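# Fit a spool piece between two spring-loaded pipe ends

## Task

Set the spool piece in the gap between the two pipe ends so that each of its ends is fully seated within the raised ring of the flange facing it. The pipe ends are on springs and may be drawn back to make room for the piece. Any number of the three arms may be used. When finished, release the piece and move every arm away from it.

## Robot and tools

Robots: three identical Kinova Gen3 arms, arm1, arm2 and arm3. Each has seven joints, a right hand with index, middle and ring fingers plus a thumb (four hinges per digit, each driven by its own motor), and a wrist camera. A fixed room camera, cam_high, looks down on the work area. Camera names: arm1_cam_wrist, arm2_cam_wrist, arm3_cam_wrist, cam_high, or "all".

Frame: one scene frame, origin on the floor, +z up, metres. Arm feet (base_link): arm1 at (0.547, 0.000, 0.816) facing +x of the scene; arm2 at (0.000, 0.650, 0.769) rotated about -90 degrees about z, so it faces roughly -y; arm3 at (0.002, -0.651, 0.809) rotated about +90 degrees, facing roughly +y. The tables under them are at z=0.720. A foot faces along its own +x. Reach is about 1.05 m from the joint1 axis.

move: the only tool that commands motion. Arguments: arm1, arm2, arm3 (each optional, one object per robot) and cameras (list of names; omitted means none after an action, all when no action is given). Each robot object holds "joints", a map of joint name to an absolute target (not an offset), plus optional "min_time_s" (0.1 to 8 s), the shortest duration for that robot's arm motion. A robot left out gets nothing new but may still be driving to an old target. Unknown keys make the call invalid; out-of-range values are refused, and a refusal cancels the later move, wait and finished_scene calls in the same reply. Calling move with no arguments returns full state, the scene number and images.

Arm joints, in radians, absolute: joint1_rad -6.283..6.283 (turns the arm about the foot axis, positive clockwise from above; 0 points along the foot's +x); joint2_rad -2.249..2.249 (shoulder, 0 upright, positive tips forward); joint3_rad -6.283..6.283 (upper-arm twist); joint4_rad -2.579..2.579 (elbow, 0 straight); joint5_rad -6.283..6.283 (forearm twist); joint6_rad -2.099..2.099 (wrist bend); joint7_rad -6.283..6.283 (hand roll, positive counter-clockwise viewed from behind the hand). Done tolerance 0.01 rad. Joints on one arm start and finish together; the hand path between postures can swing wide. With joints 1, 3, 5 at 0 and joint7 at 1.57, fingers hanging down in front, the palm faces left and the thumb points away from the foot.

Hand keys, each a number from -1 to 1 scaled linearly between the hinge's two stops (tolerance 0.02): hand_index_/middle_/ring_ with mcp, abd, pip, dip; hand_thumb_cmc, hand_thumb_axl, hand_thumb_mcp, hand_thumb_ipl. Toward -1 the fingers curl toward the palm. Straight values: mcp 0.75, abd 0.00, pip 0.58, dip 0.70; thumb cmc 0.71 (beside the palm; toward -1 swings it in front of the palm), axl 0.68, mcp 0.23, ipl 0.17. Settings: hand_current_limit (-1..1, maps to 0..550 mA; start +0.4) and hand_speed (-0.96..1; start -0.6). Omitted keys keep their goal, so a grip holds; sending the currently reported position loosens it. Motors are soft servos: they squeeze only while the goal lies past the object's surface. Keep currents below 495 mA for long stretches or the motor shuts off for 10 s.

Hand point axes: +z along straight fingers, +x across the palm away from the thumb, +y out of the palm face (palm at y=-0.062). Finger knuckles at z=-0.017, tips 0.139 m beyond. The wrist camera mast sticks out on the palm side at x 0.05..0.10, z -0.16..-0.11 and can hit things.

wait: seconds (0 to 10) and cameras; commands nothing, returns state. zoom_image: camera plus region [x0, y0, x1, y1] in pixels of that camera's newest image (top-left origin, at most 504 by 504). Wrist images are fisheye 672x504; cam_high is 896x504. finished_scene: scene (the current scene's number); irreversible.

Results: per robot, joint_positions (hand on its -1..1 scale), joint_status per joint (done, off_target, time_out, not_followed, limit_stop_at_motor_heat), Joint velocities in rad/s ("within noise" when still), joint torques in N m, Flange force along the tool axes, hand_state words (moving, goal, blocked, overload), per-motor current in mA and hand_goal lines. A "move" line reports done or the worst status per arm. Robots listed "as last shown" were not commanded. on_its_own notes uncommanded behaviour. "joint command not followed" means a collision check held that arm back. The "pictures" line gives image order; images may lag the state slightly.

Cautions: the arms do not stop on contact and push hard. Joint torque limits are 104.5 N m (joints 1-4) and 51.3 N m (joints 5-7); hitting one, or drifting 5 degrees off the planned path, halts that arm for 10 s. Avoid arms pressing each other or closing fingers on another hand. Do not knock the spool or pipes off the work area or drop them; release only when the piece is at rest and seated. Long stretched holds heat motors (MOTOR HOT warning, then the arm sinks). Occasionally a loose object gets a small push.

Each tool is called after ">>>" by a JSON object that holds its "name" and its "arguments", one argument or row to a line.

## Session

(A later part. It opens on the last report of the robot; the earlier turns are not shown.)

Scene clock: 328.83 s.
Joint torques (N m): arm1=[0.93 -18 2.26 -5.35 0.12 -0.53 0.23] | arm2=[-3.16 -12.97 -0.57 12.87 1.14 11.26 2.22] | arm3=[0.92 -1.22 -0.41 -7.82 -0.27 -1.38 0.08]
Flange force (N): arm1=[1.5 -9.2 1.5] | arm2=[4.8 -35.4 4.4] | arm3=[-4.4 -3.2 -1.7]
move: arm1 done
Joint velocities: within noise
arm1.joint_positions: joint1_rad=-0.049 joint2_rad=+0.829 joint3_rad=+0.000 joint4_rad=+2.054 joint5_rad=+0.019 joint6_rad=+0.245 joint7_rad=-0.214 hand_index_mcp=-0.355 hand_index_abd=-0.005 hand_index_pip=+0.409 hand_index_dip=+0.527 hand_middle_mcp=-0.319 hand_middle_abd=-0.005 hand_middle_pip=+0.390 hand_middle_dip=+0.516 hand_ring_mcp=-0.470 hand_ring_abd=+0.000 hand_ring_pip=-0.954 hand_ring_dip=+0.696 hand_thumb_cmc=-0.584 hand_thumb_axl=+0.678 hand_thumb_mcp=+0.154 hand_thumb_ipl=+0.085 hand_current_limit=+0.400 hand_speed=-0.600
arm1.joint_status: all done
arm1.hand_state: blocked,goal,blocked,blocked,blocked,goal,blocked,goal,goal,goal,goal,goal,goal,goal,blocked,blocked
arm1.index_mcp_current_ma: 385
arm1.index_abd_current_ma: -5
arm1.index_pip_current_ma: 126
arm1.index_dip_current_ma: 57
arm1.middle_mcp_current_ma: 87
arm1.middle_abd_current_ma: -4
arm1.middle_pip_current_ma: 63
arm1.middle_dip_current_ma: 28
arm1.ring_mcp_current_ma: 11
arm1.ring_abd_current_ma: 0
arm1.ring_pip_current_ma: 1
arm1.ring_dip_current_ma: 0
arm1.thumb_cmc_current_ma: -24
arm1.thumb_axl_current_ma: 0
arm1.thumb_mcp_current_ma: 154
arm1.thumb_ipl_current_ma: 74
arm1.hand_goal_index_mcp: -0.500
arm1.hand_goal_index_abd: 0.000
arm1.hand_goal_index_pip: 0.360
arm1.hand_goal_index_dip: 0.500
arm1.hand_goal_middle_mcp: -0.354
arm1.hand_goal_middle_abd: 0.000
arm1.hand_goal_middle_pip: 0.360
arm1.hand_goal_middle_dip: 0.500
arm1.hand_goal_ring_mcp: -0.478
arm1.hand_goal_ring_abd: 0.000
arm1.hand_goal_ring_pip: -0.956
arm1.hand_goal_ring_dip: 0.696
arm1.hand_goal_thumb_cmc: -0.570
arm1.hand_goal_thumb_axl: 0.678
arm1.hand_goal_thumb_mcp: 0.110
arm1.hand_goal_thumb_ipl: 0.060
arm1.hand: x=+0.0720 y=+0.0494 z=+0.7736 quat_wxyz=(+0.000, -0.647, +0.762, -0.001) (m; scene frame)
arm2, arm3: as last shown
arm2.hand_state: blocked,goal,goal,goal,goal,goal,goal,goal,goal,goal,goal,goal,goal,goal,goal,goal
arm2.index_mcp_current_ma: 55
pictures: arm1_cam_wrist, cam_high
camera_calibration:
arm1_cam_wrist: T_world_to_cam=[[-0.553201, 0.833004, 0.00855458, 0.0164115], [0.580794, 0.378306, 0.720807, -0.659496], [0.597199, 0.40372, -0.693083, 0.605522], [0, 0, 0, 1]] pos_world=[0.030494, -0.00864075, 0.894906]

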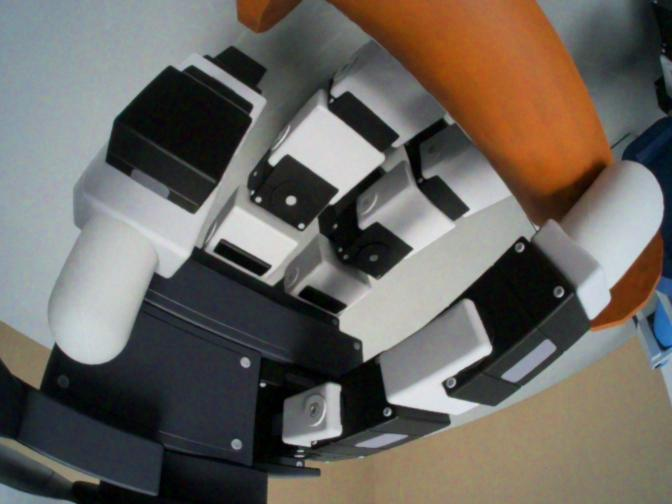

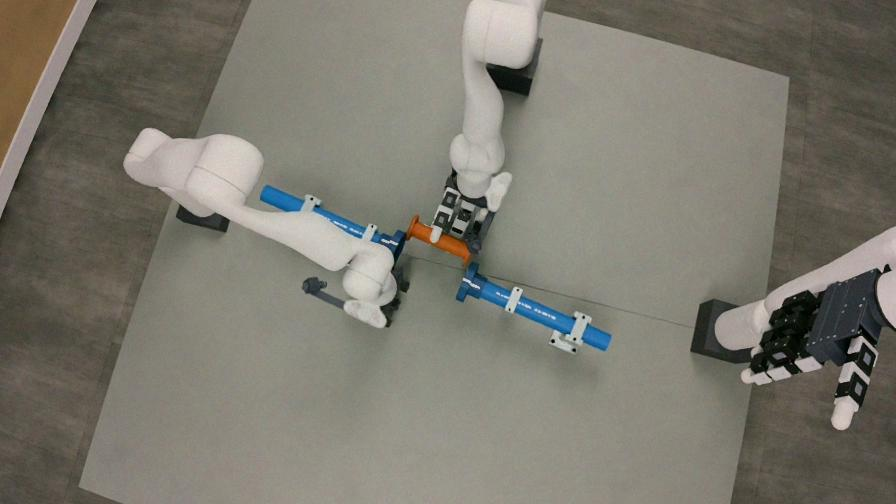

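>>> {"name": "move", "arguments": {
  "arm1": {"joints": {"joint1_rad": -0.06, "joint2_rad": 0.8295, "joint4_rad": 2.052, "joint5_rad": 0.0193, "joint6_rad": 0.2465, "joint7_rad": -0.2248}, "min_time_s": 1},
  "cameras": ["cam_high"]
}}

>>> {"name": "zoom_image", "arguments": {
  "camera": "cam_high",
  "region": [390, 210, 440, 260]
}}

>>> {"name": "zoom_image", "arguments": {
  "camera": "cam_high",
  "region": [440, 230, 500, 290]
}}

Scene clock: 338.70 s.
Joint torques (N m): arm1=[0.07 -17.83 1.32 -5.32 0.2 -0.48 0.36] | arm2=[-3 -12.74 -0.39 13.4 1.26 11.54 2.29] | arm3=[0.89 -1.3 -0.34 -7.87 -0.26 -1.4 0.06]
Flange force (N): arm1=[-0.3 -9.0 1.1] | arm2=[4.5 -36.5 4.4] | arm3=[-4.6 -3.0 -1.7]
move: arm1 done
Joint velocities: within noise
arm1.joint_positions: joint1_rad=-0.060 joint2_rad=+0.829 joint3_rad=+0.000 joint4_rad=+2.052 joint5_rad=+0.019 joint6_rad=+0.246 joint7_rad=-0.225 hand_index_mcp=-0.355 hand_index_abd=+0.000 hand_index_pip=+0.409 hand_index_dip=+0.527 hand_middle_mcp=-0.317 hand_middle_abd=+0.000 hand_middle_pip=+0.390 hand_middle_dip=+0.516 hand_ring_mcp=-0.470 hand_ring_abd=+0.000 hand_ring_pip=-0.954 hand_ring_dip=+0.696 hand_thumb_cmc=-0.584 hand_thumb_axl=+0.678 hand_thumb_mcp=+0.154 hand_thumb_ipl=+0.085 hand_current_limit=+0.400 hand_speed=-0.600
arm1.joint_status: all done
arm1.hand_state: blocked,goal,blocked,blocked,blocked,goal,blocked,goal,goal,goal,goal,goal,goal,goal,blocked,blocked
arm1.index_mcp_current_ma: 385
arm1.index_abd_current_ma: 0
arm1.index_pip_current_ma: 126
arm1.index_dip_current_ma: 57
arm1.middle_mcp_current_ma: 93
arm1.middle_abd_current_ma: 0
arm1.middle_pip_current_ma: 63
arm1.middle_dip_current_ma: 28
arm1.ring_mcp_current_ma: 11
arm1.ring_abd_current_ma: 0
arm1.ring_pip_current_ma: 1
arm1.ring_dip_current_ma: 0
arm1.thumb_cmc_current_ma: -24
arm1.thumb_axl_current_ma: 0
arm1.thumb_mcp_current_ma: 154
arm1.thumb_ipl_current_ma: 74
arm1.hand_goal_index_mcp: -0.500
arm1.hand_goal_index_abd: 0.000
arm1.hand_goal_index_pip: 0.360
arm1.hand_goal_index_dip: 0.500
arm1.hand_goal_middle_mcp: -0.354
arm1.hand_goal_middle_abd: 0.000
arm1.hand_goal_middle_pip: 0.360
arm1.hand_goal_middle_dip: 0.500
arm1.hand_goal_ring_mcp: -0.478
arm1.hand_goal_ring_abd: 0.000
arm1.hand_goal_ring_pip: -0.956
arm1.hand_goal_ring_dip: 0.696
arm1.hand_goal_thumb_cmc: -0.570
arm1.hand_goal_thumb_axl: 0.678
arm1.hand_goal_thumb_mcp: 0.110
arm1.hand_goal_thumb_ipl: 0.060
arm1.hand: x=+0.0714 y=+0.0450 z=+0.7736 quat_wxyz=(+0.000, -0.647, +0.762, -0.001) (m; scene frame)
arm2, arm3: as last shown
pictures: cam_high

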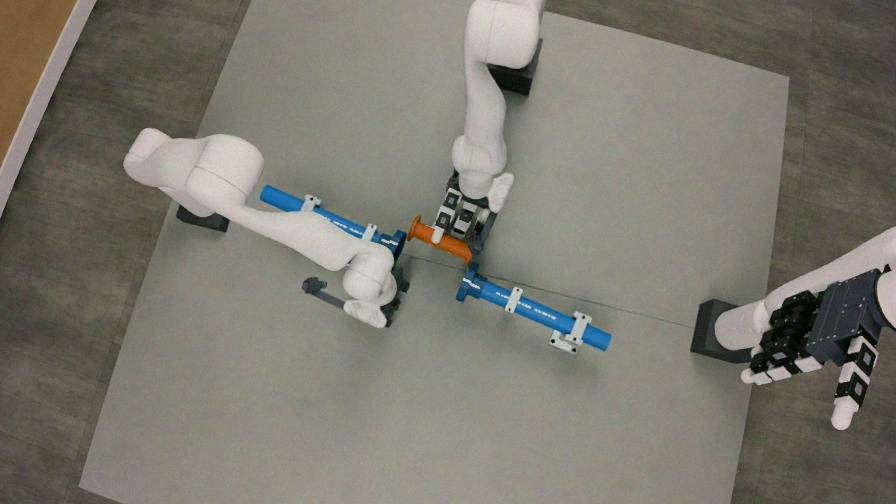

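Scaled by 10.080 from the camera's 896x504 image, which has a finer 1280x720 frame.

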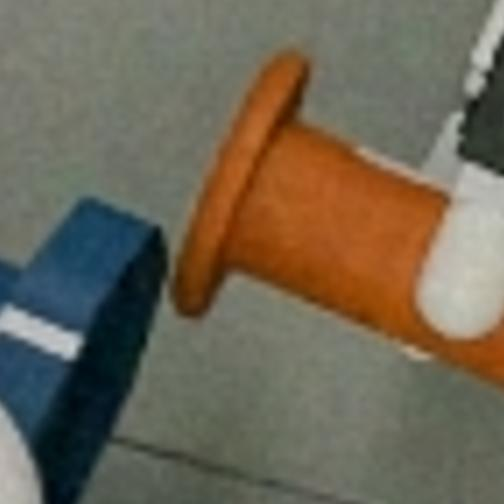

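Scaled by 8.400 from the camera's 896x504 image, which has a finer 1280x720 frame.

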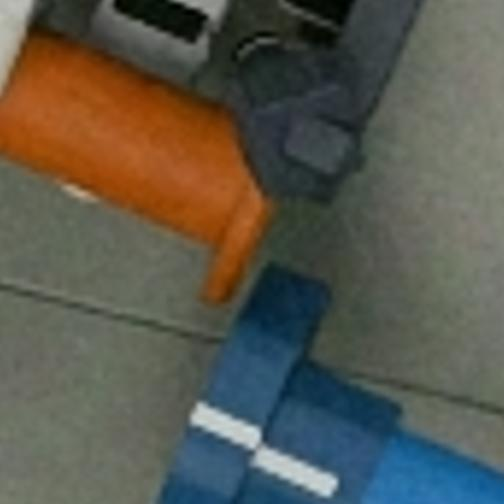

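>>> {"name": "move", "arguments": {
  "arm1": {"joints": {"joint1_rad": -0.0456, "joint2_rad": 0.8514, "joint4_rad": 1.9513, "joint5_rad": 0.0144, "joint6_rad": 0.3252, "joint7_rad": -0.2061}, "min_time_s": 2},
  "cameras": ["cam_high", "arm1_cam_wrist"]
}}

>>> {"name": "zoom_image", "arguments": {
  "camera": "cam_high",
  "region": [390, 210, 440, 260]
}}

>>> {"name": "zoom_image", "arguments": {
  "camera": "cam_high",
  "region": [440, 230, 500, 290]
}}

>>> {"name": "zoom_image", "arguments": {
  "camera": "arm1_cam_wrist",
  "region": [472, 50, 672, 380]
}}

Scene clock: 346.33 s.
Joint torques (N m): arm1=[0.03 -18.88 1.34 -6.02 0.18 -0.48 0.33] | arm2=[-2.93 -12.77 -0.38 13.42 1.25 11.52 2.27] | arm3=[0.9 -1.26 -0.42 -7.8 -0.3 -1.45 0.07]
Flange force (N): arm1=[-0.5 -9.2 1.4] | arm2=[4.4 -36.7 4.4] | arm3=[-4.5 -3.3 -2.0]
move: arm1 done
Joint velocities: within noise
arm1.joint_positions: joint1_rad=-0.046 joint2_rad=+0.851 joint3_rad=+0.000 joint4_rad=+1.951 joint5_rad=+0.014 joint6_rad=+0.325 joint7_rad=-0.206 hand_index_mcp=-0.355 hand_index_abd=+0.000 hand_index_pip=+0.409 hand_index_dip=+0.527 hand_middle_mcp=-0.317 hand_middle_abd=+0.000 hand_middle_pip=+0.390 hand_middle_dip=+0.516 hand_ring_mcp=-0.470 hand_ring_abd=+0.000 hand_ring_pip=-0.954 hand_ring_dip=+0.696 hand_thumb_cmc=-0.584 hand_thumb_axl=+0.678 hand_thumb_mcp=+0.154 hand_thumb_ipl=+0.085 hand_current_limit=+0.400 hand_speed=-0.600
arm1.joint_status: all done
arm1.hand_state: blocked,goal,blocked,blocked,blocked,goal,blocked,goal,goal,goal,goal,goal,goal,goal,blocked,blocked
arm1.index_mcp_current_ma: 385
arm1.index_abd_current_ma: 0
arm1.index_pip_current_ma: 126
arm1.index_dip_current_ma: 57
arm1.middle_mcp_current_ma: 93
arm1.middle_abd_current_ma: 0
arm1.middle_pip_current_ma: 63
arm1.middle_dip_current_ma: 28
arm1.ring_mcp_current_ma: 11
arm1.ring_abd_current_ma: 0
arm1.ring_pip_current_ma: 1
arm1.ring_dip_current_ma: 0
arm1.thumb_cmc_current_ma: -24
arm1.thumb_axl_current_ma: 0
arm1.thumb_mcp_current_ma: 154
arm1.thumb_ipl_current_ma: 74
arm1.hand_goal_index_mcp: -0.500
arm1.hand_goal_index_abd: 0.000
arm1.hand_goal_index_pip: 0.360
arm1.hand_goal_index_dip: 0.500
arm1.hand_goal_middle_mcp: -0.354
arm1.hand_goal_middle_abd: 0.000
arm1.hand_goal_middle_pip: 0.360
arm1.hand_goal_middle_dip: 0.500
arm1.hand_goal_ring_mcp: -0.478
arm1.hand_goal_ring_abd: 0.000
arm1.hand_goal_ring_pip: -0.956
arm1.hand_goal_ring_dip: 0.696
arm1.hand_goal_thumb_cmc: -0.570
arm1.hand_goal_thumb_axl: 0.678
arm1.hand_goal_thumb_mcp: 0.110
arm1.hand_goal_thumb_ipl: 0.060
arm1.hand: x=+0.0418 y=+0.0499 z=+0.7736 quat_wxyz=(+0.000, -0.647, +0.763, -0.001) (m; scene frame)
arm2: as last shown
arm3.joint_positions: joint1_rad=-0.868 joint2_rad=-0.482 joint3_rad=-0.019 joint4_rad=+1.383 joint5_rad=+0.057 joint6_rad=+1.867 joint7_rad=+1.872 hand_index_mcp=+0.753 hand_index_abd=+0.000 hand_index_pip=+0.577 hand_index_dip=+0.696 hand_middle_mcp=+0.753 hand_middle_abd=+0.000 hand_middle_pip=+0.577 hand_middle_dip=+0.696 hand_ring_mcp=+0.753 hand_ring_abd=+0.000 hand_ring_pip=+0.577 hand_ring_dip=+0.696 hand_thumb_cmc=+0.714 hand_thumb_axl=+0.677 hand_thumb_mcp=+0.224 hand_thumb_ipl=+0.168 hand_current_limit=+0.400 hand_speed=-0.600
arm3.joint_status: not commanded
arm3.hand_state: goal,goal,goal,goal,goal,goal,goal,goal,goal,goal,goal,goal,goal,goal,goal,goal
arm3.index_mcp_current_ma: 0
arm3.index_abd_current_ma: 0
arm3.index_pip_current_ma: 0
arm3.index_dip_current_ma: 0
arm3.middle_mcp_current_ma: 0
arm3.middle_abd_current_ma: 0
arm3.middle_pip_current_ma: 0
arm3.middle_dip_current_ma: 0
arm3.ring_mcp_current_ma: 0
arm3.ring_abd_current_ma: 0
arm3.ring_pip_current_ma: 0
arm3.ring_dip_current_ma: 0
arm3.thumb_cmc_current_ma: 0
arm3.thumb_axl_current_ma: 0
arm3.thumb_mcp_current_ma: -1
arm3.thumb_ipl_current_ma: 0
arm3.hand_goal_index_mcp: 0.754
arm3.hand_goal_index_abd: 0.000
arm3.hand_goal_index_pip: 0.576
arm3.hand_goal_index_dip: 0.696
arm3.hand_goal_middle_mcp: 0.754
arm3.hand_goal_middle_abd: 0.000
arm3.hand_goal_middle_pip: 0.576
arm3.hand_goal_middle_dip: 0.696
arm3.hand_goal_ring_mcp: 0.754
arm3.hand_goal_ring_abd: 0.000
arm3.hand_goal_ring_pip: 0.576
arm3.hand_goal_ring_dip: 0.696
arm3.hand_goal_thumb_cmc: 0.714
arm3.hand_goal_thumb_axl: 0.678
arm3.hand_goal_thumb_mcp: 0.226
arm3.hand_goal_thumb_ipl: 0.168
arm3.hand: x=-0.1526 y=-0.5810 z=+1.3755 quat_wxyz=(+0.116, -0.959, +0.214, +0.147) (m; scene frame)
pictures: arm1_cam_wrist, cam_high
camera_calibration:
arm1_cam_wrist: T_world_to_cam=[[-0.552465, 0.833493, 0.00851356, -0.000813781], [0.581146, 0.377839, 0.720769, -0.642167], [0.597539, 0.403147, -0.693123, 0.623475], [0, 0, 0, 1]] pos_world=[0.000192928, -0.00803765, 0.895006]

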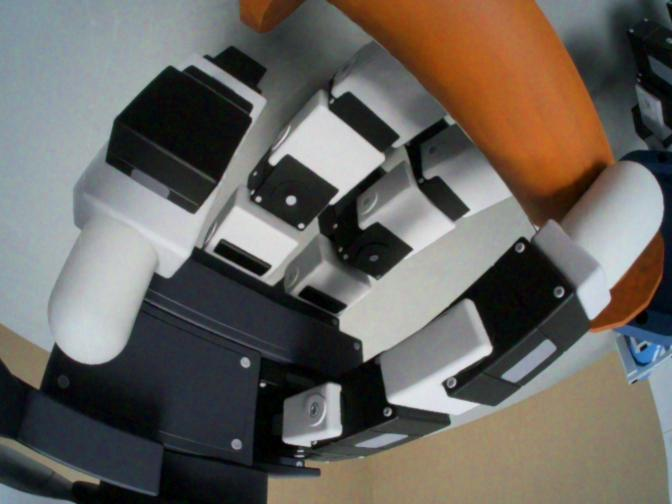

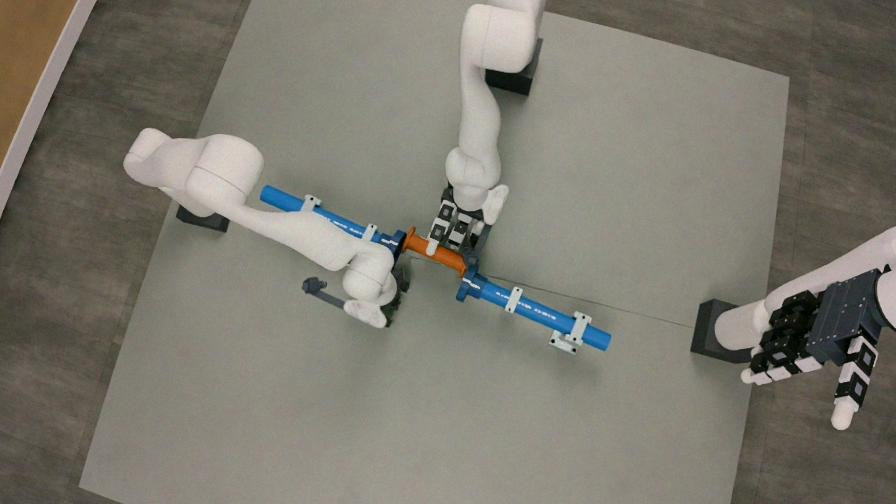

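Scaled by 10.080 from the camera's 896x504 image, which has a finer 1280x720 frame.

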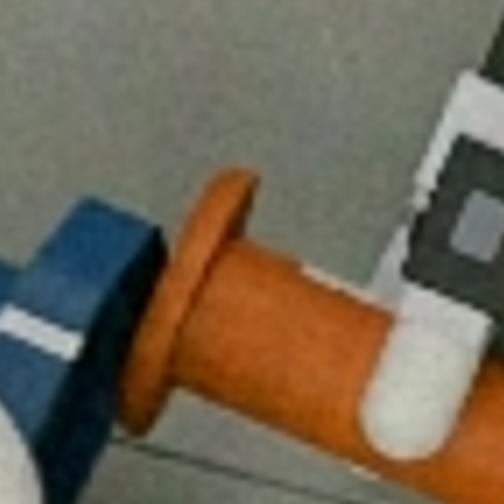

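Scaled by 8.400 from the camera's 896x504 image, which has a finer 1280x720 frame.

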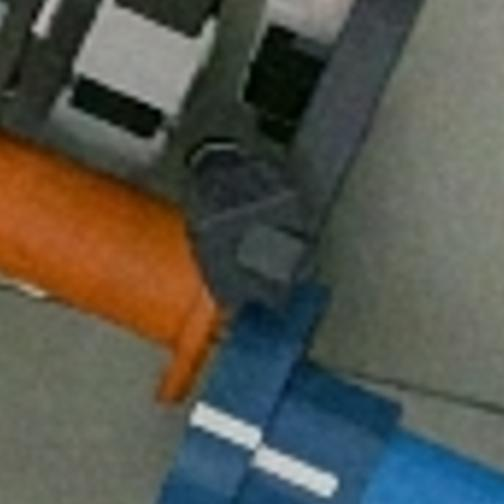

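Scaled by 1.527 from the camera's 672x504 image, which has a finer 960x720 frame.

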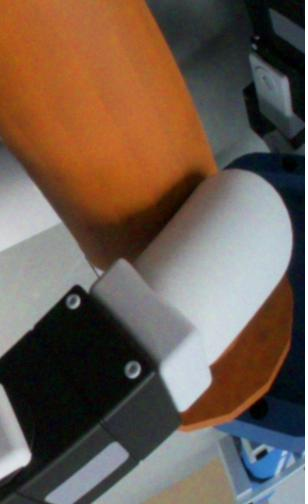

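>>> {"name": "move", "arguments": {
  "arm1": {"joints": {"joint1_rad": -0.0367, "joint2_rad": 0.8688, "joint4_rad": 1.8829, "joint5_rad": 0.0123, "joint6_rad": 0.3759, "joint7_rad": -0.195}, "min_time_s": 2},
  "cameras": ["cam_high", "arm1_cam_wrist"]
}}

>>> {"name": "zoom_image", "arguments": {
  "camera": "cam_high",
  "region": [390, 210, 440, 260]
}}

>>> {"name": "zoom_image", "arguments": {
  "camera": "cam_high",
  "region": [440, 230, 500, 290]
}}

>>> {"name": "zoom_image", "arguments": {
  "camera": "arm1_cam_wrist",
  "region": [472, 50, 672, 380]
}}

Scene clock: 355.93 s.
Joint torques (N m): arm1=[0.05 -19.6 1.3 -6.5 0.23 -0.43 0.39] | arm2=[-2.92 -12.7 -0.35 13.38 1.27 11.57 2.3] | arm3=[0.92 -1.29 -0.48 -7.89 -0.27 -1.36 0.07]
Flange force (N): arm1=[-0.4 -9.7 1.6] | arm2=[4.3 -36.3 4.4] | arm3=[-4.4 -3.4 -1.4]
move: arm1 done
Joint velocities: within noise
arm1.joint_positions: joint1_rad=-0.037 joint2_rad=+0.869 joint3_rad=+0.000 joint4_rad=+1.883 joint5_rad=+0.012 joint6_rad=+0.376 joint7_rad=-0.195 hand_index_mcp=-0.355 hand_index_abd=+0.000 hand_index_pip=+0.409 hand_index_dip=+0.527 hand_middle_mcp=-0.317 hand_middle_abd=+0.000 hand_middle_pip=+0.390 hand_middle_dip=+0.516 hand_ring_mcp=-0.470 hand_ring_abd=+0.000 hand_ring_pip=-0.954 hand_ring_dip=+0.696 hand_thumb_cmc=-0.584 hand_thumb_axl=+0.678 hand_thumb_mcp=+0.154 hand_thumb_ipl=+0.085 hand_current_limit=+0.400 hand_speed=-0.600
arm1.joint_status: all done
arm1.hand_state: blocked,goal,blocked,blocked,blocked,goal,blocked,goal,goal,goal,goal,goal,goal,goal,blocked,blocked
arm1.index_mcp_current_ma: 385
arm1.index_abd_current_ma: 0
arm1.index_pip_current_ma: 126
arm1.index_dip_current_ma: 57
arm1.middle_mcp_current_ma: 93
arm1.middle_abd_current_ma: 0
arm1.middle_pip_current_ma: 63
arm1.middle_dip_current_ma: 28
arm1.ring_mcp_current_ma: 11
arm1.ring_abd_current_ma: 0
arm1.ring_pip_current_ma: 1
arm1.ring_dip_current_ma: 0
arm1.thumb_cmc_current_ma: -24
arm1.thumb_axl_current_ma: 0
arm1.thumb_mcp_current_ma: 154
arm1.thumb_ipl_current_ma: 74
arm1.hand_goal_index_mcp: -0.500
arm1.hand_goal_index_abd: 0.000
arm1.hand_goal_index_pip: 0.360
arm1.hand_goal_index_dip: 0.500
arm1.hand_goal_middle_mcp: -0.354
arm1.hand_goal_middle_abd: 0.000
arm1.hand_goal_middle_pip: 0.360
arm1.hand_goal_middle_dip: 0.500
arm1.hand_goal_ring_mcp: -0.478
arm1.hand_goal_ring_abd: 0.000
arm1.hand_goal_ring_pip: -0.956
arm1.hand_goal_ring_dip: 0.696
arm1.hand_goal_thumb_cmc: -0.570
arm1.hand_goal_thumb_axl: 0.678
arm1.hand_goal_thumb_mcp: 0.110
arm1.hand_goal_thumb_ipl: 0.060
arm1.hand: x=+0.0221 y=+0.0533 z=+0.7735 quat_wxyz=(+0.000, -0.647, +0.763, +0.000) (m; scene frame)
arm2, arm3: as last shown
pictures: arm1_cam_wrist, cam_high
camera_calibration:
arm1_cam_wrist: T_world_to_cam=[[-0.552514, 0.833458, 0.00872797, -0.0146392], [0.58134, 0.377835, 0.720614, -0.631752], [0.597303, 0.403223, -0.693282, 0.633984], [0, 0, 0, 1]] pos_world=[-0.0195062, -0.00473801, 0.894907]

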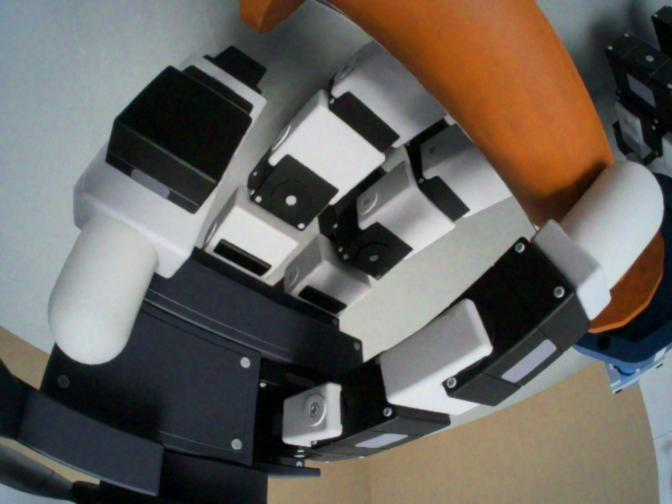

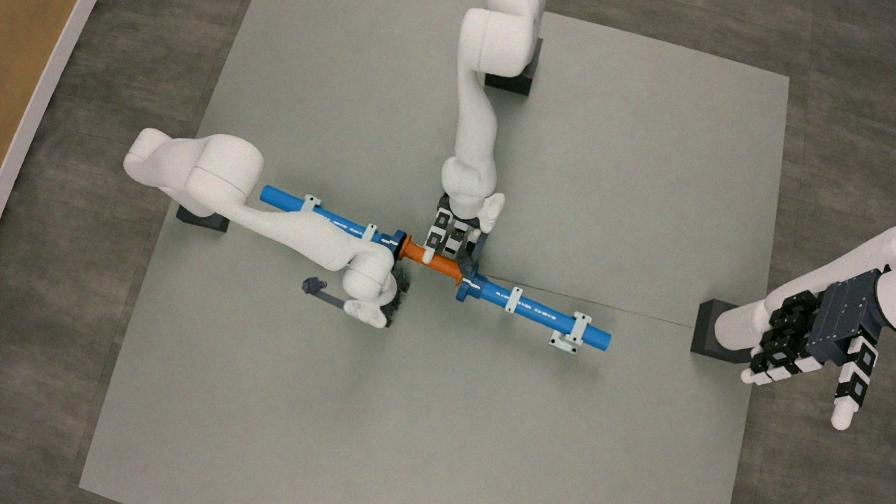

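Scaled by 10.080 from the camera's 896x504 image, which has a finer 1280x720 frame.

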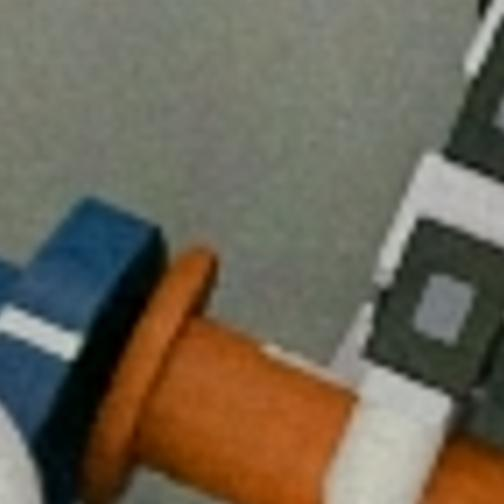

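Scaled by 8.400 from the camera's 896x504 image, which has a finer 1280x720 frame.

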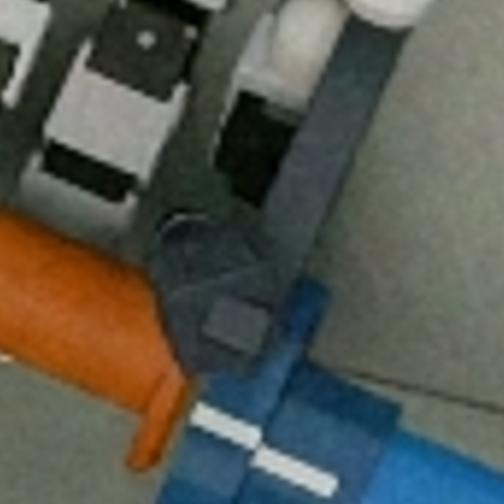

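Scaled by 1.527 from the camera's 672x504 image, which has a finer 960x720 frame.

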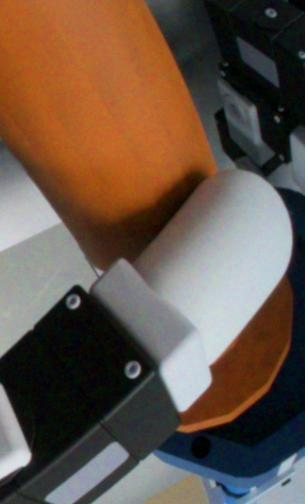

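>>> {"name": "zoom_image", "arguments": {
  "camera": "arm1_cam_wrist",
  "region": [552, 280, 672, 400]
}}

>>> {"name": "zoom_image", "arguments": {
  "camera": "arm1_cam_wrist",
  "region": [582, 120, 672, 210]
}}

Scaled by 4.200 from the camera's 672x504 image, which has a finer 960x720 frame.

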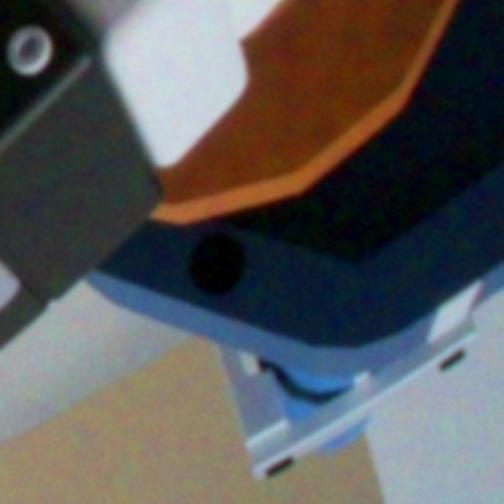

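Scaled by 5.600 from the camera's 672x504 image, which has a finer 960x720 frame.

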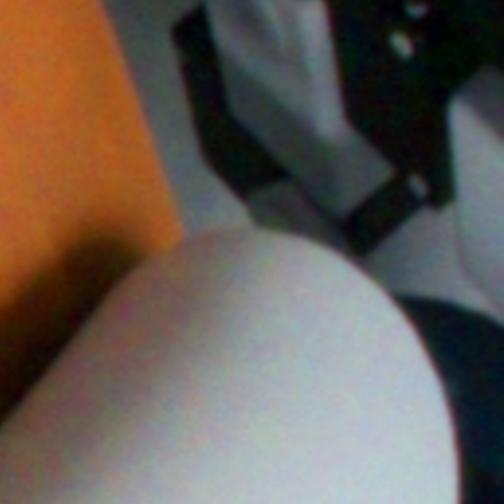

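>>> {"name": "move", "arguments": {
  "arm1": {"joints": {"joint1_rad": -0.0326, "joint2_rad": 0.8751, "joint4_rad": 1.8466, "joint5_rad": 0.0114, "joint6_rad": 0.4061, "joint7_rad": -0.1901}, "min_time_s": 1.5},
  "cameras": ["cam_high", "arm1_cam_wrist"]
}}

>>> {"name": "zoom_image", "arguments": {
  "camera": "cam_high",
  "region": [390, 210, 490, 310]
}}

>>> {"name": "zoom_image", "arguments": {
  "camera": "arm1_cam_wrist",
  "region": [552, 280, 672, 400]
}}

Scene clock: 383.10 s.
Joint torques (N m): arm1=[0.11 -20 1.34 -6.74 0.27 -0.42 0.41] | arm2=[-2.91 -12.68 -0.41 13.44 1.28 11.57 2.3] | arm3=[0.85 -1.27 -0.35 -7.93 -0.3 -1.41 0.07]
Flange force (N): arm1=[-0.2 -9.7 1.8] | arm2=[4.2 -36.5 4.3] | arm3=[-4.4 -2.9 -1.4]
move: arm1 done
Joint velocities: within noise
arm1.joint_positions: joint1_rad=-0.033 joint2_rad=+0.875 joint3_rad=+0.000 joint4_rad=+1.847 joint5_rad=+0.011 joint6_rad=+0.406 joint7_rad=-0.190 hand_index_mcp=-0.355 hand_index_abd=+0.000 hand_index_pip=+0.409 hand_index_dip=+0.527 hand_middle_mcp=-0.317 hand_middle_abd=+0.000 hand_middle_pip=+0.390 hand_middle_dip=+0.516 hand_ring_mcp=-0.470 hand_ring_abd=+0.000 hand_ring_pip=-0.954 hand_ring_dip=+0.696 hand_thumb_cmc=-0.584 hand_thumb_axl=+0.678 hand_thumb_mcp=+0.154 hand_thumb_ipl=+0.085 hand_current_limit=+0.400 hand_speed=-0.600
arm1.joint_status: all done
arm1.hand_state: blocked,goal,blocked,blocked,blocked,goal,blocked,goal,goal,goal,goal,goal,goal,goal,blocked,blocked
arm1.index_mcp_current_ma: 385
arm1.index_abd_current_ma: 0
arm1.index_pip_current_ma: 126
arm1.index_dip_current_ma: 57
arm1.middle_mcp_current_ma: 93
arm1.middle_abd_current_ma: 0
arm1.middle_pip_current_ma: 63
arm1.middle_dip_current_ma: 28
arm1.ring_mcp_current_ma: 11
arm1.ring_abd_current_ma: 0
arm1.ring_pip_current_ma: 1
arm1.ring_dip_current_ma: 0
arm1.thumb_cmc_current_ma: -24
arm1.thumb_axl_current_ma: 0
arm1.thumb_mcp_current_ma: 154
arm1.thumb_ipl_current_ma: 74
arm1.hand_goal_index_mcp: -0.500
arm1.hand_goal_index_abd: 0.000
arm1.hand_goal_index_pip: 0.360
arm1.hand_goal_index_dip: 0.500
arm1.hand_goal_middle_mcp: -0.354
arm1.hand_goal_middle_abd: 0.000
arm1.hand_goal_middle_pip: 0.360
arm1.hand_goal_middle_dip: 0.500
arm1.hand_goal_ring_mcp: -0.478
arm1.hand_goal_ring_abd: 0.000
arm1.hand_goal_ring_pip: -0.956
arm1.hand_goal_ring_dip: 0.696
arm1.hand_goal_thumb_cmc: -0.570
arm1.hand_goal_thumb_axl: 0.678
arm1.hand_goal_thumb_mcp: 0.110
arm1.hand_goal_thumb_ipl: 0.060
arm1.hand: x=+0.0118 y=+0.0550 z=+0.7750 quat_wxyz=(+0.000, -0.647, +0.763, +0.000) (m; scene frame)
arm2, arm3: as last shown
pictures: arm1_cam_wrist, cam_high
camera_calibration:
arm1_cam_wrist: T_world_to_cam=[[-0.552303, 0.833598, 0.00871391, -0.0217417], [0.581341, 0.377635, 0.720718, -0.627581], [0.597498, 0.40312, -0.693174, 0.6404], [0, 0, 0, 1]] pos_world=[-0.0298068, -0.00303736, 0.896406]

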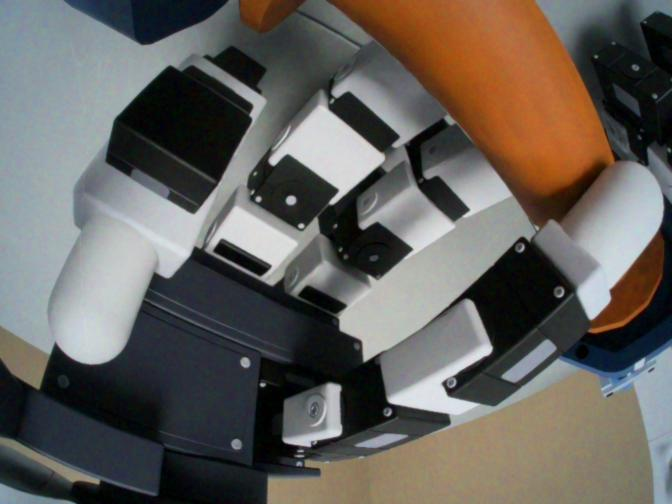

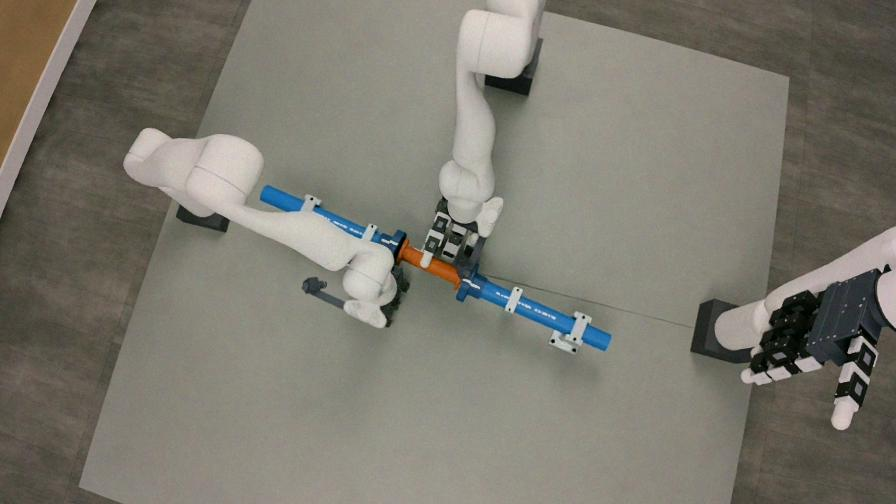

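Scaled by 5.040 from the camera's 896x504 image, which has a finer 1280x720 frame.

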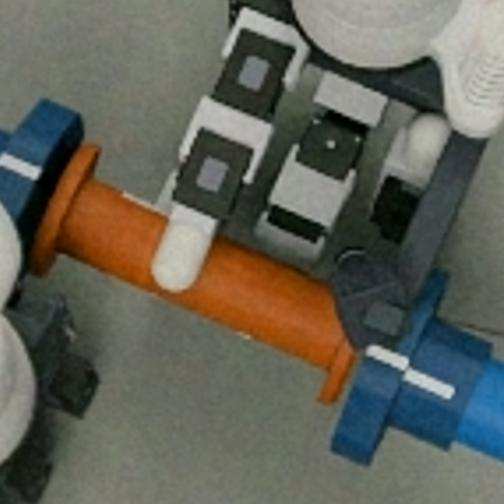

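Scaled by 4.200 from the camera's 672x504 image, which has a finer 960x720 frame.

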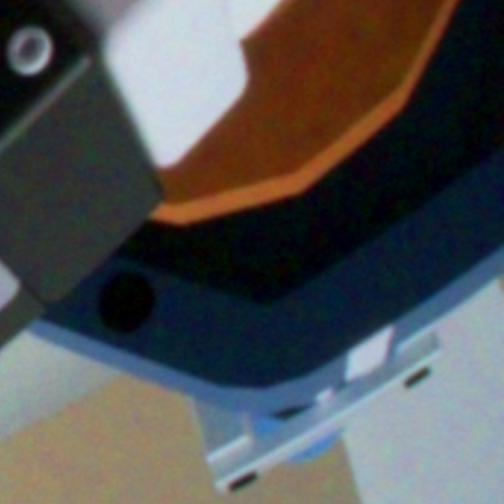

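>>> {"name": "move", "arguments": {
  "arm1": {"joints": {"joint1_rad": -0.0312, "joint2_rad": 0.8695, "joint4_rad": 1.831, "joint5_rad": 0.0109, "joint6_rad": 0.4273, "joint7_rad": -0.1881}, "min_time_s": 1},
  "cameras": ["cam_high", "arm1_cam_wrist"]
}}

>>> {"name": "zoom_image", "arguments": {
  "camera": "cam_high",
  "region": [390, 210, 490, 310]
}}

>>> {"name": "zoom_image", "arguments": {
  "camera": "arm1_cam_wrist",
  "region": [552, 280, 672, 400]
}}

>>> {"name": "zoom_image", "arguments": {
  "camera": "arm1_cam_wrist",
  "region": [50, 0, 310, 130]
}}

Scene clock: 427.90 s.
Joint torques (N m): arm1=[0.09 -19.94 1.28 -6.91 0.18 -0.47 0.41] | arm2=[-2.94 -12.72 -0.38 13.35 1.25 11.57 2.28] | arm3=[0.85 -1.3 -0.42 -7.87 -0.3 -1.42 0.07]
Flange force (N): arm1=[-0.2 -9.8 1.5] | arm2=[4.3 -36.2 4.4] | arm3=[-4.5 -3.2 -1.7]
move: arm1 done
Joint velocities: within noise
arm1.joint_positions: joint1_rad=-0.031 joint2_rad=+0.870 joint3_rad=+0.000 joint4_rad=+1.831 joint5_rad=+0.011 joint6_rad=+0.427 joint7_rad=-0.188 hand_index_mcp=-0.355 hand_index_abd=+0.000 hand_index_pip=+0.409 hand_index_dip=+0.527 hand_middle_mcp=-0.317 hand_middle_abd=+0.000 hand_middle_pip=+0.390 hand_middle_dip=+0.516 hand_ring_mcp=-0.470 hand_ring_abd=+0.000 hand_ring_pip=-0.954 hand_ring_dip=+0.696 hand_thumb_cmc=-0.584 hand_thumb_axl=+0.678 hand_thumb_mcp=+0.154 hand_thumb_ipl=+0.085 hand_current_limit=+0.400 hand_speed=-0.600
arm1.joint_status: all done
arm1.hand_state: blocked,goal,blocked,blocked,blocked,goal,blocked,goal,goal,goal,goal,goal,goal,goal,blocked,blocked
arm1.index_mcp_current_ma: 385
arm1.index_abd_current_ma: 0
arm1.index_pip_current_ma: 126
arm1.index_dip_current_ma: 57
arm1.middle_mcp_current_ma: 94
arm1.middle_abd_current_ma: 0
arm1.middle_pip_current_ma: 63
arm1.middle_dip_current_ma: 28
arm1.ring_mcp_current_ma: 11
arm1.ring_abd_current_ma: 0
arm1.ring_pip_current_ma: 1
arm1.ring_dip_current_ma: 0
arm1.thumb_cmc_current_ma: -24
arm1.thumb_axl_current_ma: 0
arm1.thumb_mcp_current_ma: 153
arm1.thumb_ipl_current_ma: 74
arm1.hand_goal_index_mcp: -0.500
arm1.hand_goal_index_abd: 0.000
arm1.hand_goal_index_pip: 0.360
arm1.hand_goal_index_dip: 0.500
arm1.hand_goal_middle_mcp: -0.354
arm1.hand_goal_middle_abd: 0.000
arm1.hand_goal_middle_pip: 0.360
arm1.hand_goal_middle_dip: 0.500
arm1.hand_goal_ring_mcp: -0.478
arm1.hand_goal_ring_abd: 0.000
arm1.hand_goal_ring_pip: -0.956
arm1.hand_goal_ring_dip: 0.696
arm1.hand_goal_thumb_cmc: -0.570
arm1.hand_goal_thumb_axl: 0.678
arm1.hand_goal_thumb_mcp: 0.110
arm1.hand_goal_thumb_ipl: 0.060
arm1.hand: x=+0.0073 y=+0.0556 z=+0.7795 quat_wxyz=(+0.000, -0.647, +0.763, -0.001) (m; scene frame)
arm2, arm3: as last shown
pictures: arm1_cam_wrist, cam_high
camera_calibration:
arm1_cam_wrist: T_world_to_cam=[[-0.552466, 0.833491, 0.008632, -0.024698], [0.581169, 0.377754, 0.720795, -0.628509], [0.597515, 0.403231, -0.693095, 0.645895], [0, 0, 0, 1]] pos_world=[-0.034307, -0.00243798, 0.900906]

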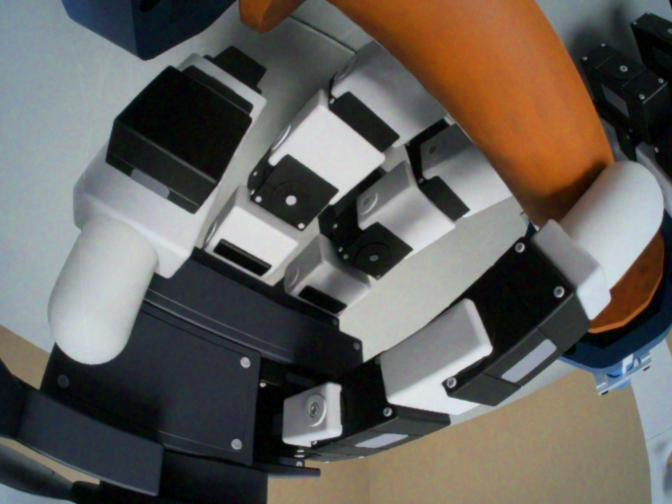

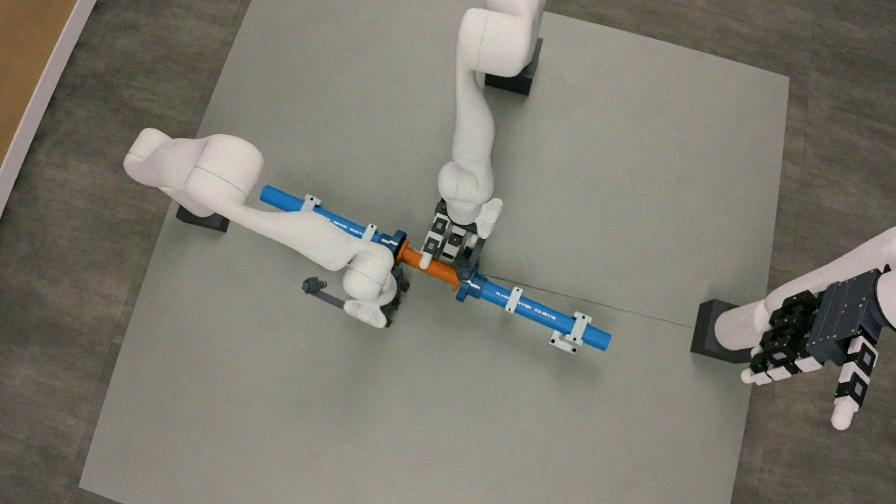

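Scaled by 5.040 from the camera's 896x504 image, which has a finer 1280x720 frame.

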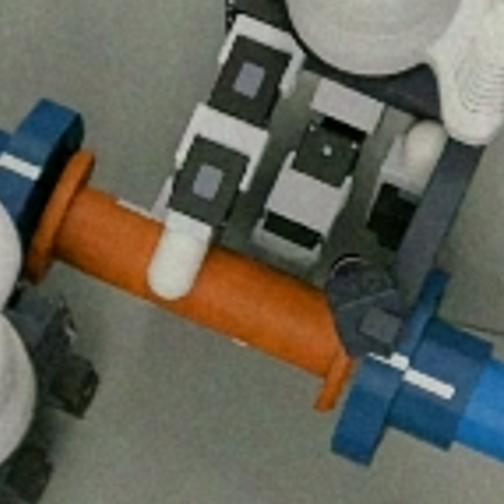

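Scaled by 4.200 from the camera's 672x504 image, which has a finer 960x720 frame.

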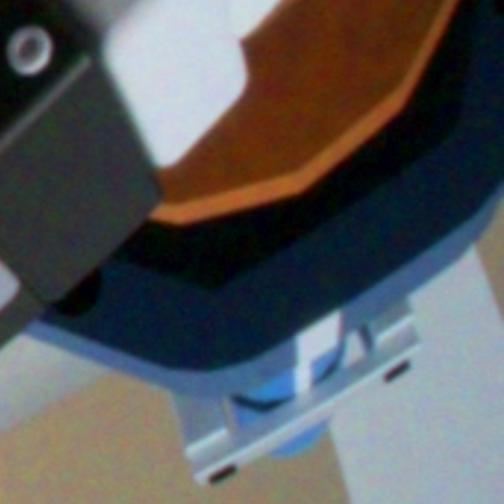

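Scaled by 1.938 from the camera's 672x504 image, which has a finer 960x720 frame.

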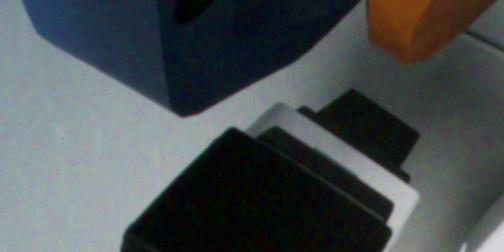

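>>> {"name": "move", "arguments": {
  "arm1": {"joints": {"joint1_rad": -0.0483, "joint2_rad": 0.8706, "joint4_rad": 1.8275, "joint5_rad": 0.0109, "joint6_rad": 0.4297, "joint7_rad": -0.2053}, "min_time_s": 1.5},
  "cameras": ["cam_high", "arm1_cam_wrist"]
}}

>>> {"name": "zoom_image", "arguments": {
  "camera": "cam_high",
  "region": [390, 210, 490, 310]
}}

>>> {"name": "zoom_image", "arguments": {
  "camera": "cam_high",
  "region": [440, 260, 490, 310]
}}

Scene clock: 437.43 s.
Joint torques (N m): arm1=[0.02 -20 1.3 -6.9 0.21 -0.44 0.4] | arm2=[-2.93 -12.75 -0.41 13.35 1.29 11.56 2.31] | arm3=[0.85 -1.32 -0.41 -7.9 -0.33 -1.4 0.05]
Flange force (N): arm1=[-0.6 -9.7 1.6] | arm2=[4.3 -36.2 4.5] | arm3=[-4.5 -3.3 -1.5]
move: arm1 done
Joint velocities: within noise
arm1.joint_positions: joint1_rad=-0.048 joint2_rad=+0.871 joint3_rad=+0.000 joint4_rad=+1.827 joint5_rad=+0.011 joint6_rad=+0.430 joint7_rad=-0.205 hand_index_mcp=-0.355 hand_index_abd=+0.000 hand_index_pip=+0.409 hand_index_dip=+0.527 hand_middle_mcp=-0.317 hand_middle_abd=+0.000 hand_middle_pip=+0.390 hand_middle_dip=+0.516 hand_ring_mcp=-0.470 hand_ring_abd=+0.000 hand_ring_pip=-0.954 hand_ring_dip=+0.696 hand_thumb_cmc=-0.584 hand_thumb_axl=+0.678 hand_thumb_mcp=+0.154 hand_thumb_ipl=+0.085 hand_current_limit=+0.400 hand_speed=-0.600
arm1.joint_status: all done
arm1.hand_state: blocked,goal,blocked,blocked,blocked,goal,blocked,goal,goal,goal,goal,goal,goal,goal,blocked,blocked
arm1.index_mcp_current_ma: 385
arm1.index_abd_current_ma: 0
arm1.index_pip_current_ma: 126
arm1.index_dip_current_ma: 57
arm1.middle_mcp_current_ma: 94
arm1.middle_abd_current_ma: 0
arm1.middle_pip_current_ma: 63
arm1.middle_dip_current_ma: 28
arm1.ring_mcp_current_ma: 11
arm1.ring_abd_current_ma: 0
arm1.ring_pip_current_ma: 1
arm1.ring_dip_current_ma: 0
arm1.thumb_cmc_current_ma: -24
arm1.thumb_axl_current_ma: 0
arm1.thumb_mcp_current_ma: 153
arm1.thumb_ipl_current_ma: 74
arm1.hand_goal_index_mcp: -0.500
arm1.hand_goal_index_abd: 0.000
arm1.hand_goal_index_pip: 0.360
arm1.hand_goal_index_dip: 0.500
arm1.hand_goal_middle_mcp: -0.354
arm1.hand_goal_middle_abd: 0.000
arm1.hand_goal_middle_pip: 0.360
arm1.hand_goal_middle_dip: 0.500
arm1.hand_goal_ring_mcp: -0.478
arm1.hand_goal_ring_abd: 0.000
arm1.hand_goal_ring_pip: -0.956
arm1.hand_goal_ring_dip: 0.696
arm1.hand_goal_thumb_cmc: -0.570
arm1.hand_goal_thumb_axl: 0.678
arm1.hand_goal_thumb_mcp: 0.110
arm1.hand_goal_thumb_ipl: 0.060
arm1.hand: x=+0.0060 y=+0.0477 z=+0.7795 quat_wxyz=(+0.000, -0.647, +0.763, -0.001) (m; scene frame)
arm2, arm3: as last shown
pictures: arm1_cam_wrist, cam_high
camera_calibration:
arm1_cam_wrist: T_world_to_cam=[[-0.55235, 0.833568, 0.00861309, -0.0188102], [0.58138, 0.377796, 0.720602, -0.624589], [0.597416, 0.403032, -0.693296, 0.650033], [0, 0, 0, 1]] pos_world=[-0.0356065, -0.0103371, 0.900907]

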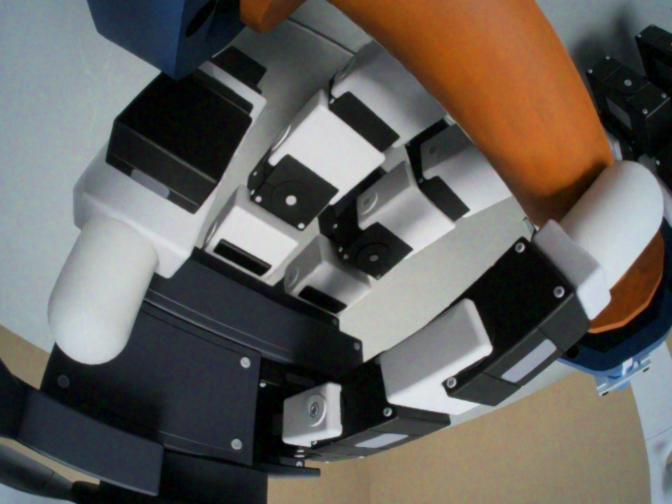

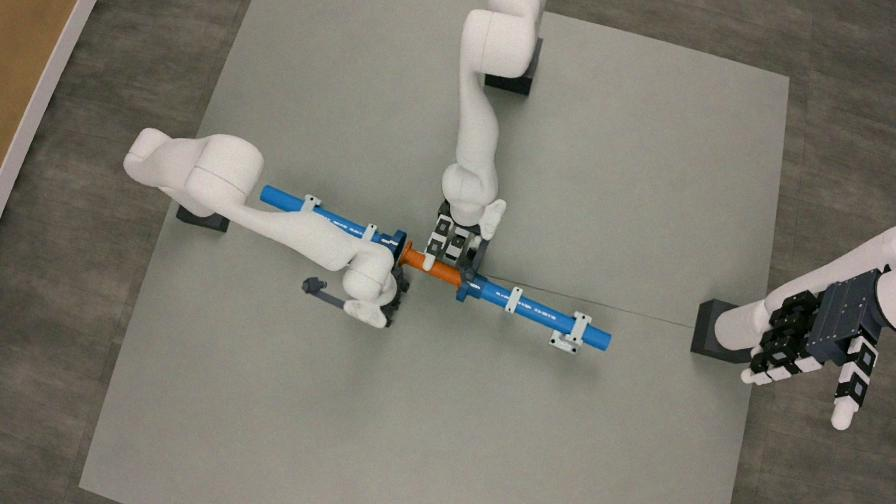

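Scaled by 5.040 from the camera's 896x504 image, which has a finer 1280x720 frame.

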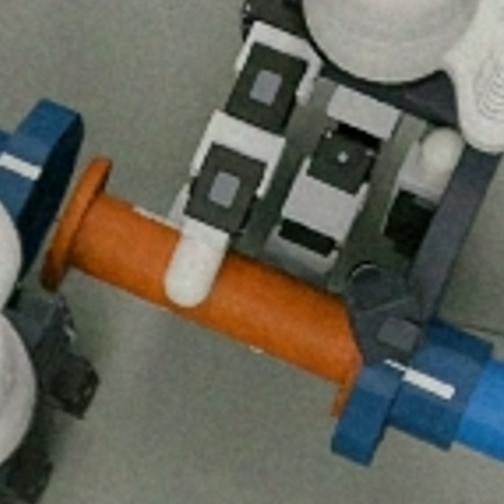

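Scaled by 10.080 from the camera's 896x504 image, which has a finer 1280x720 frame.

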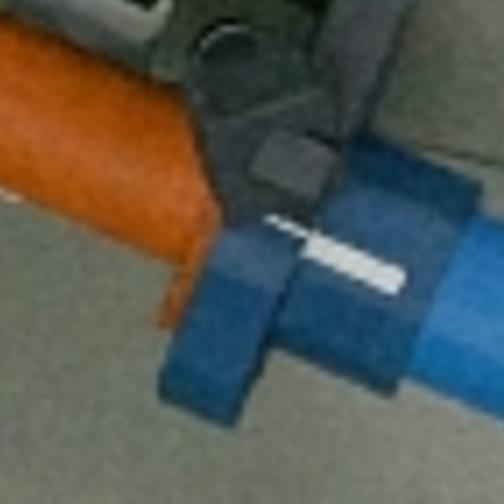

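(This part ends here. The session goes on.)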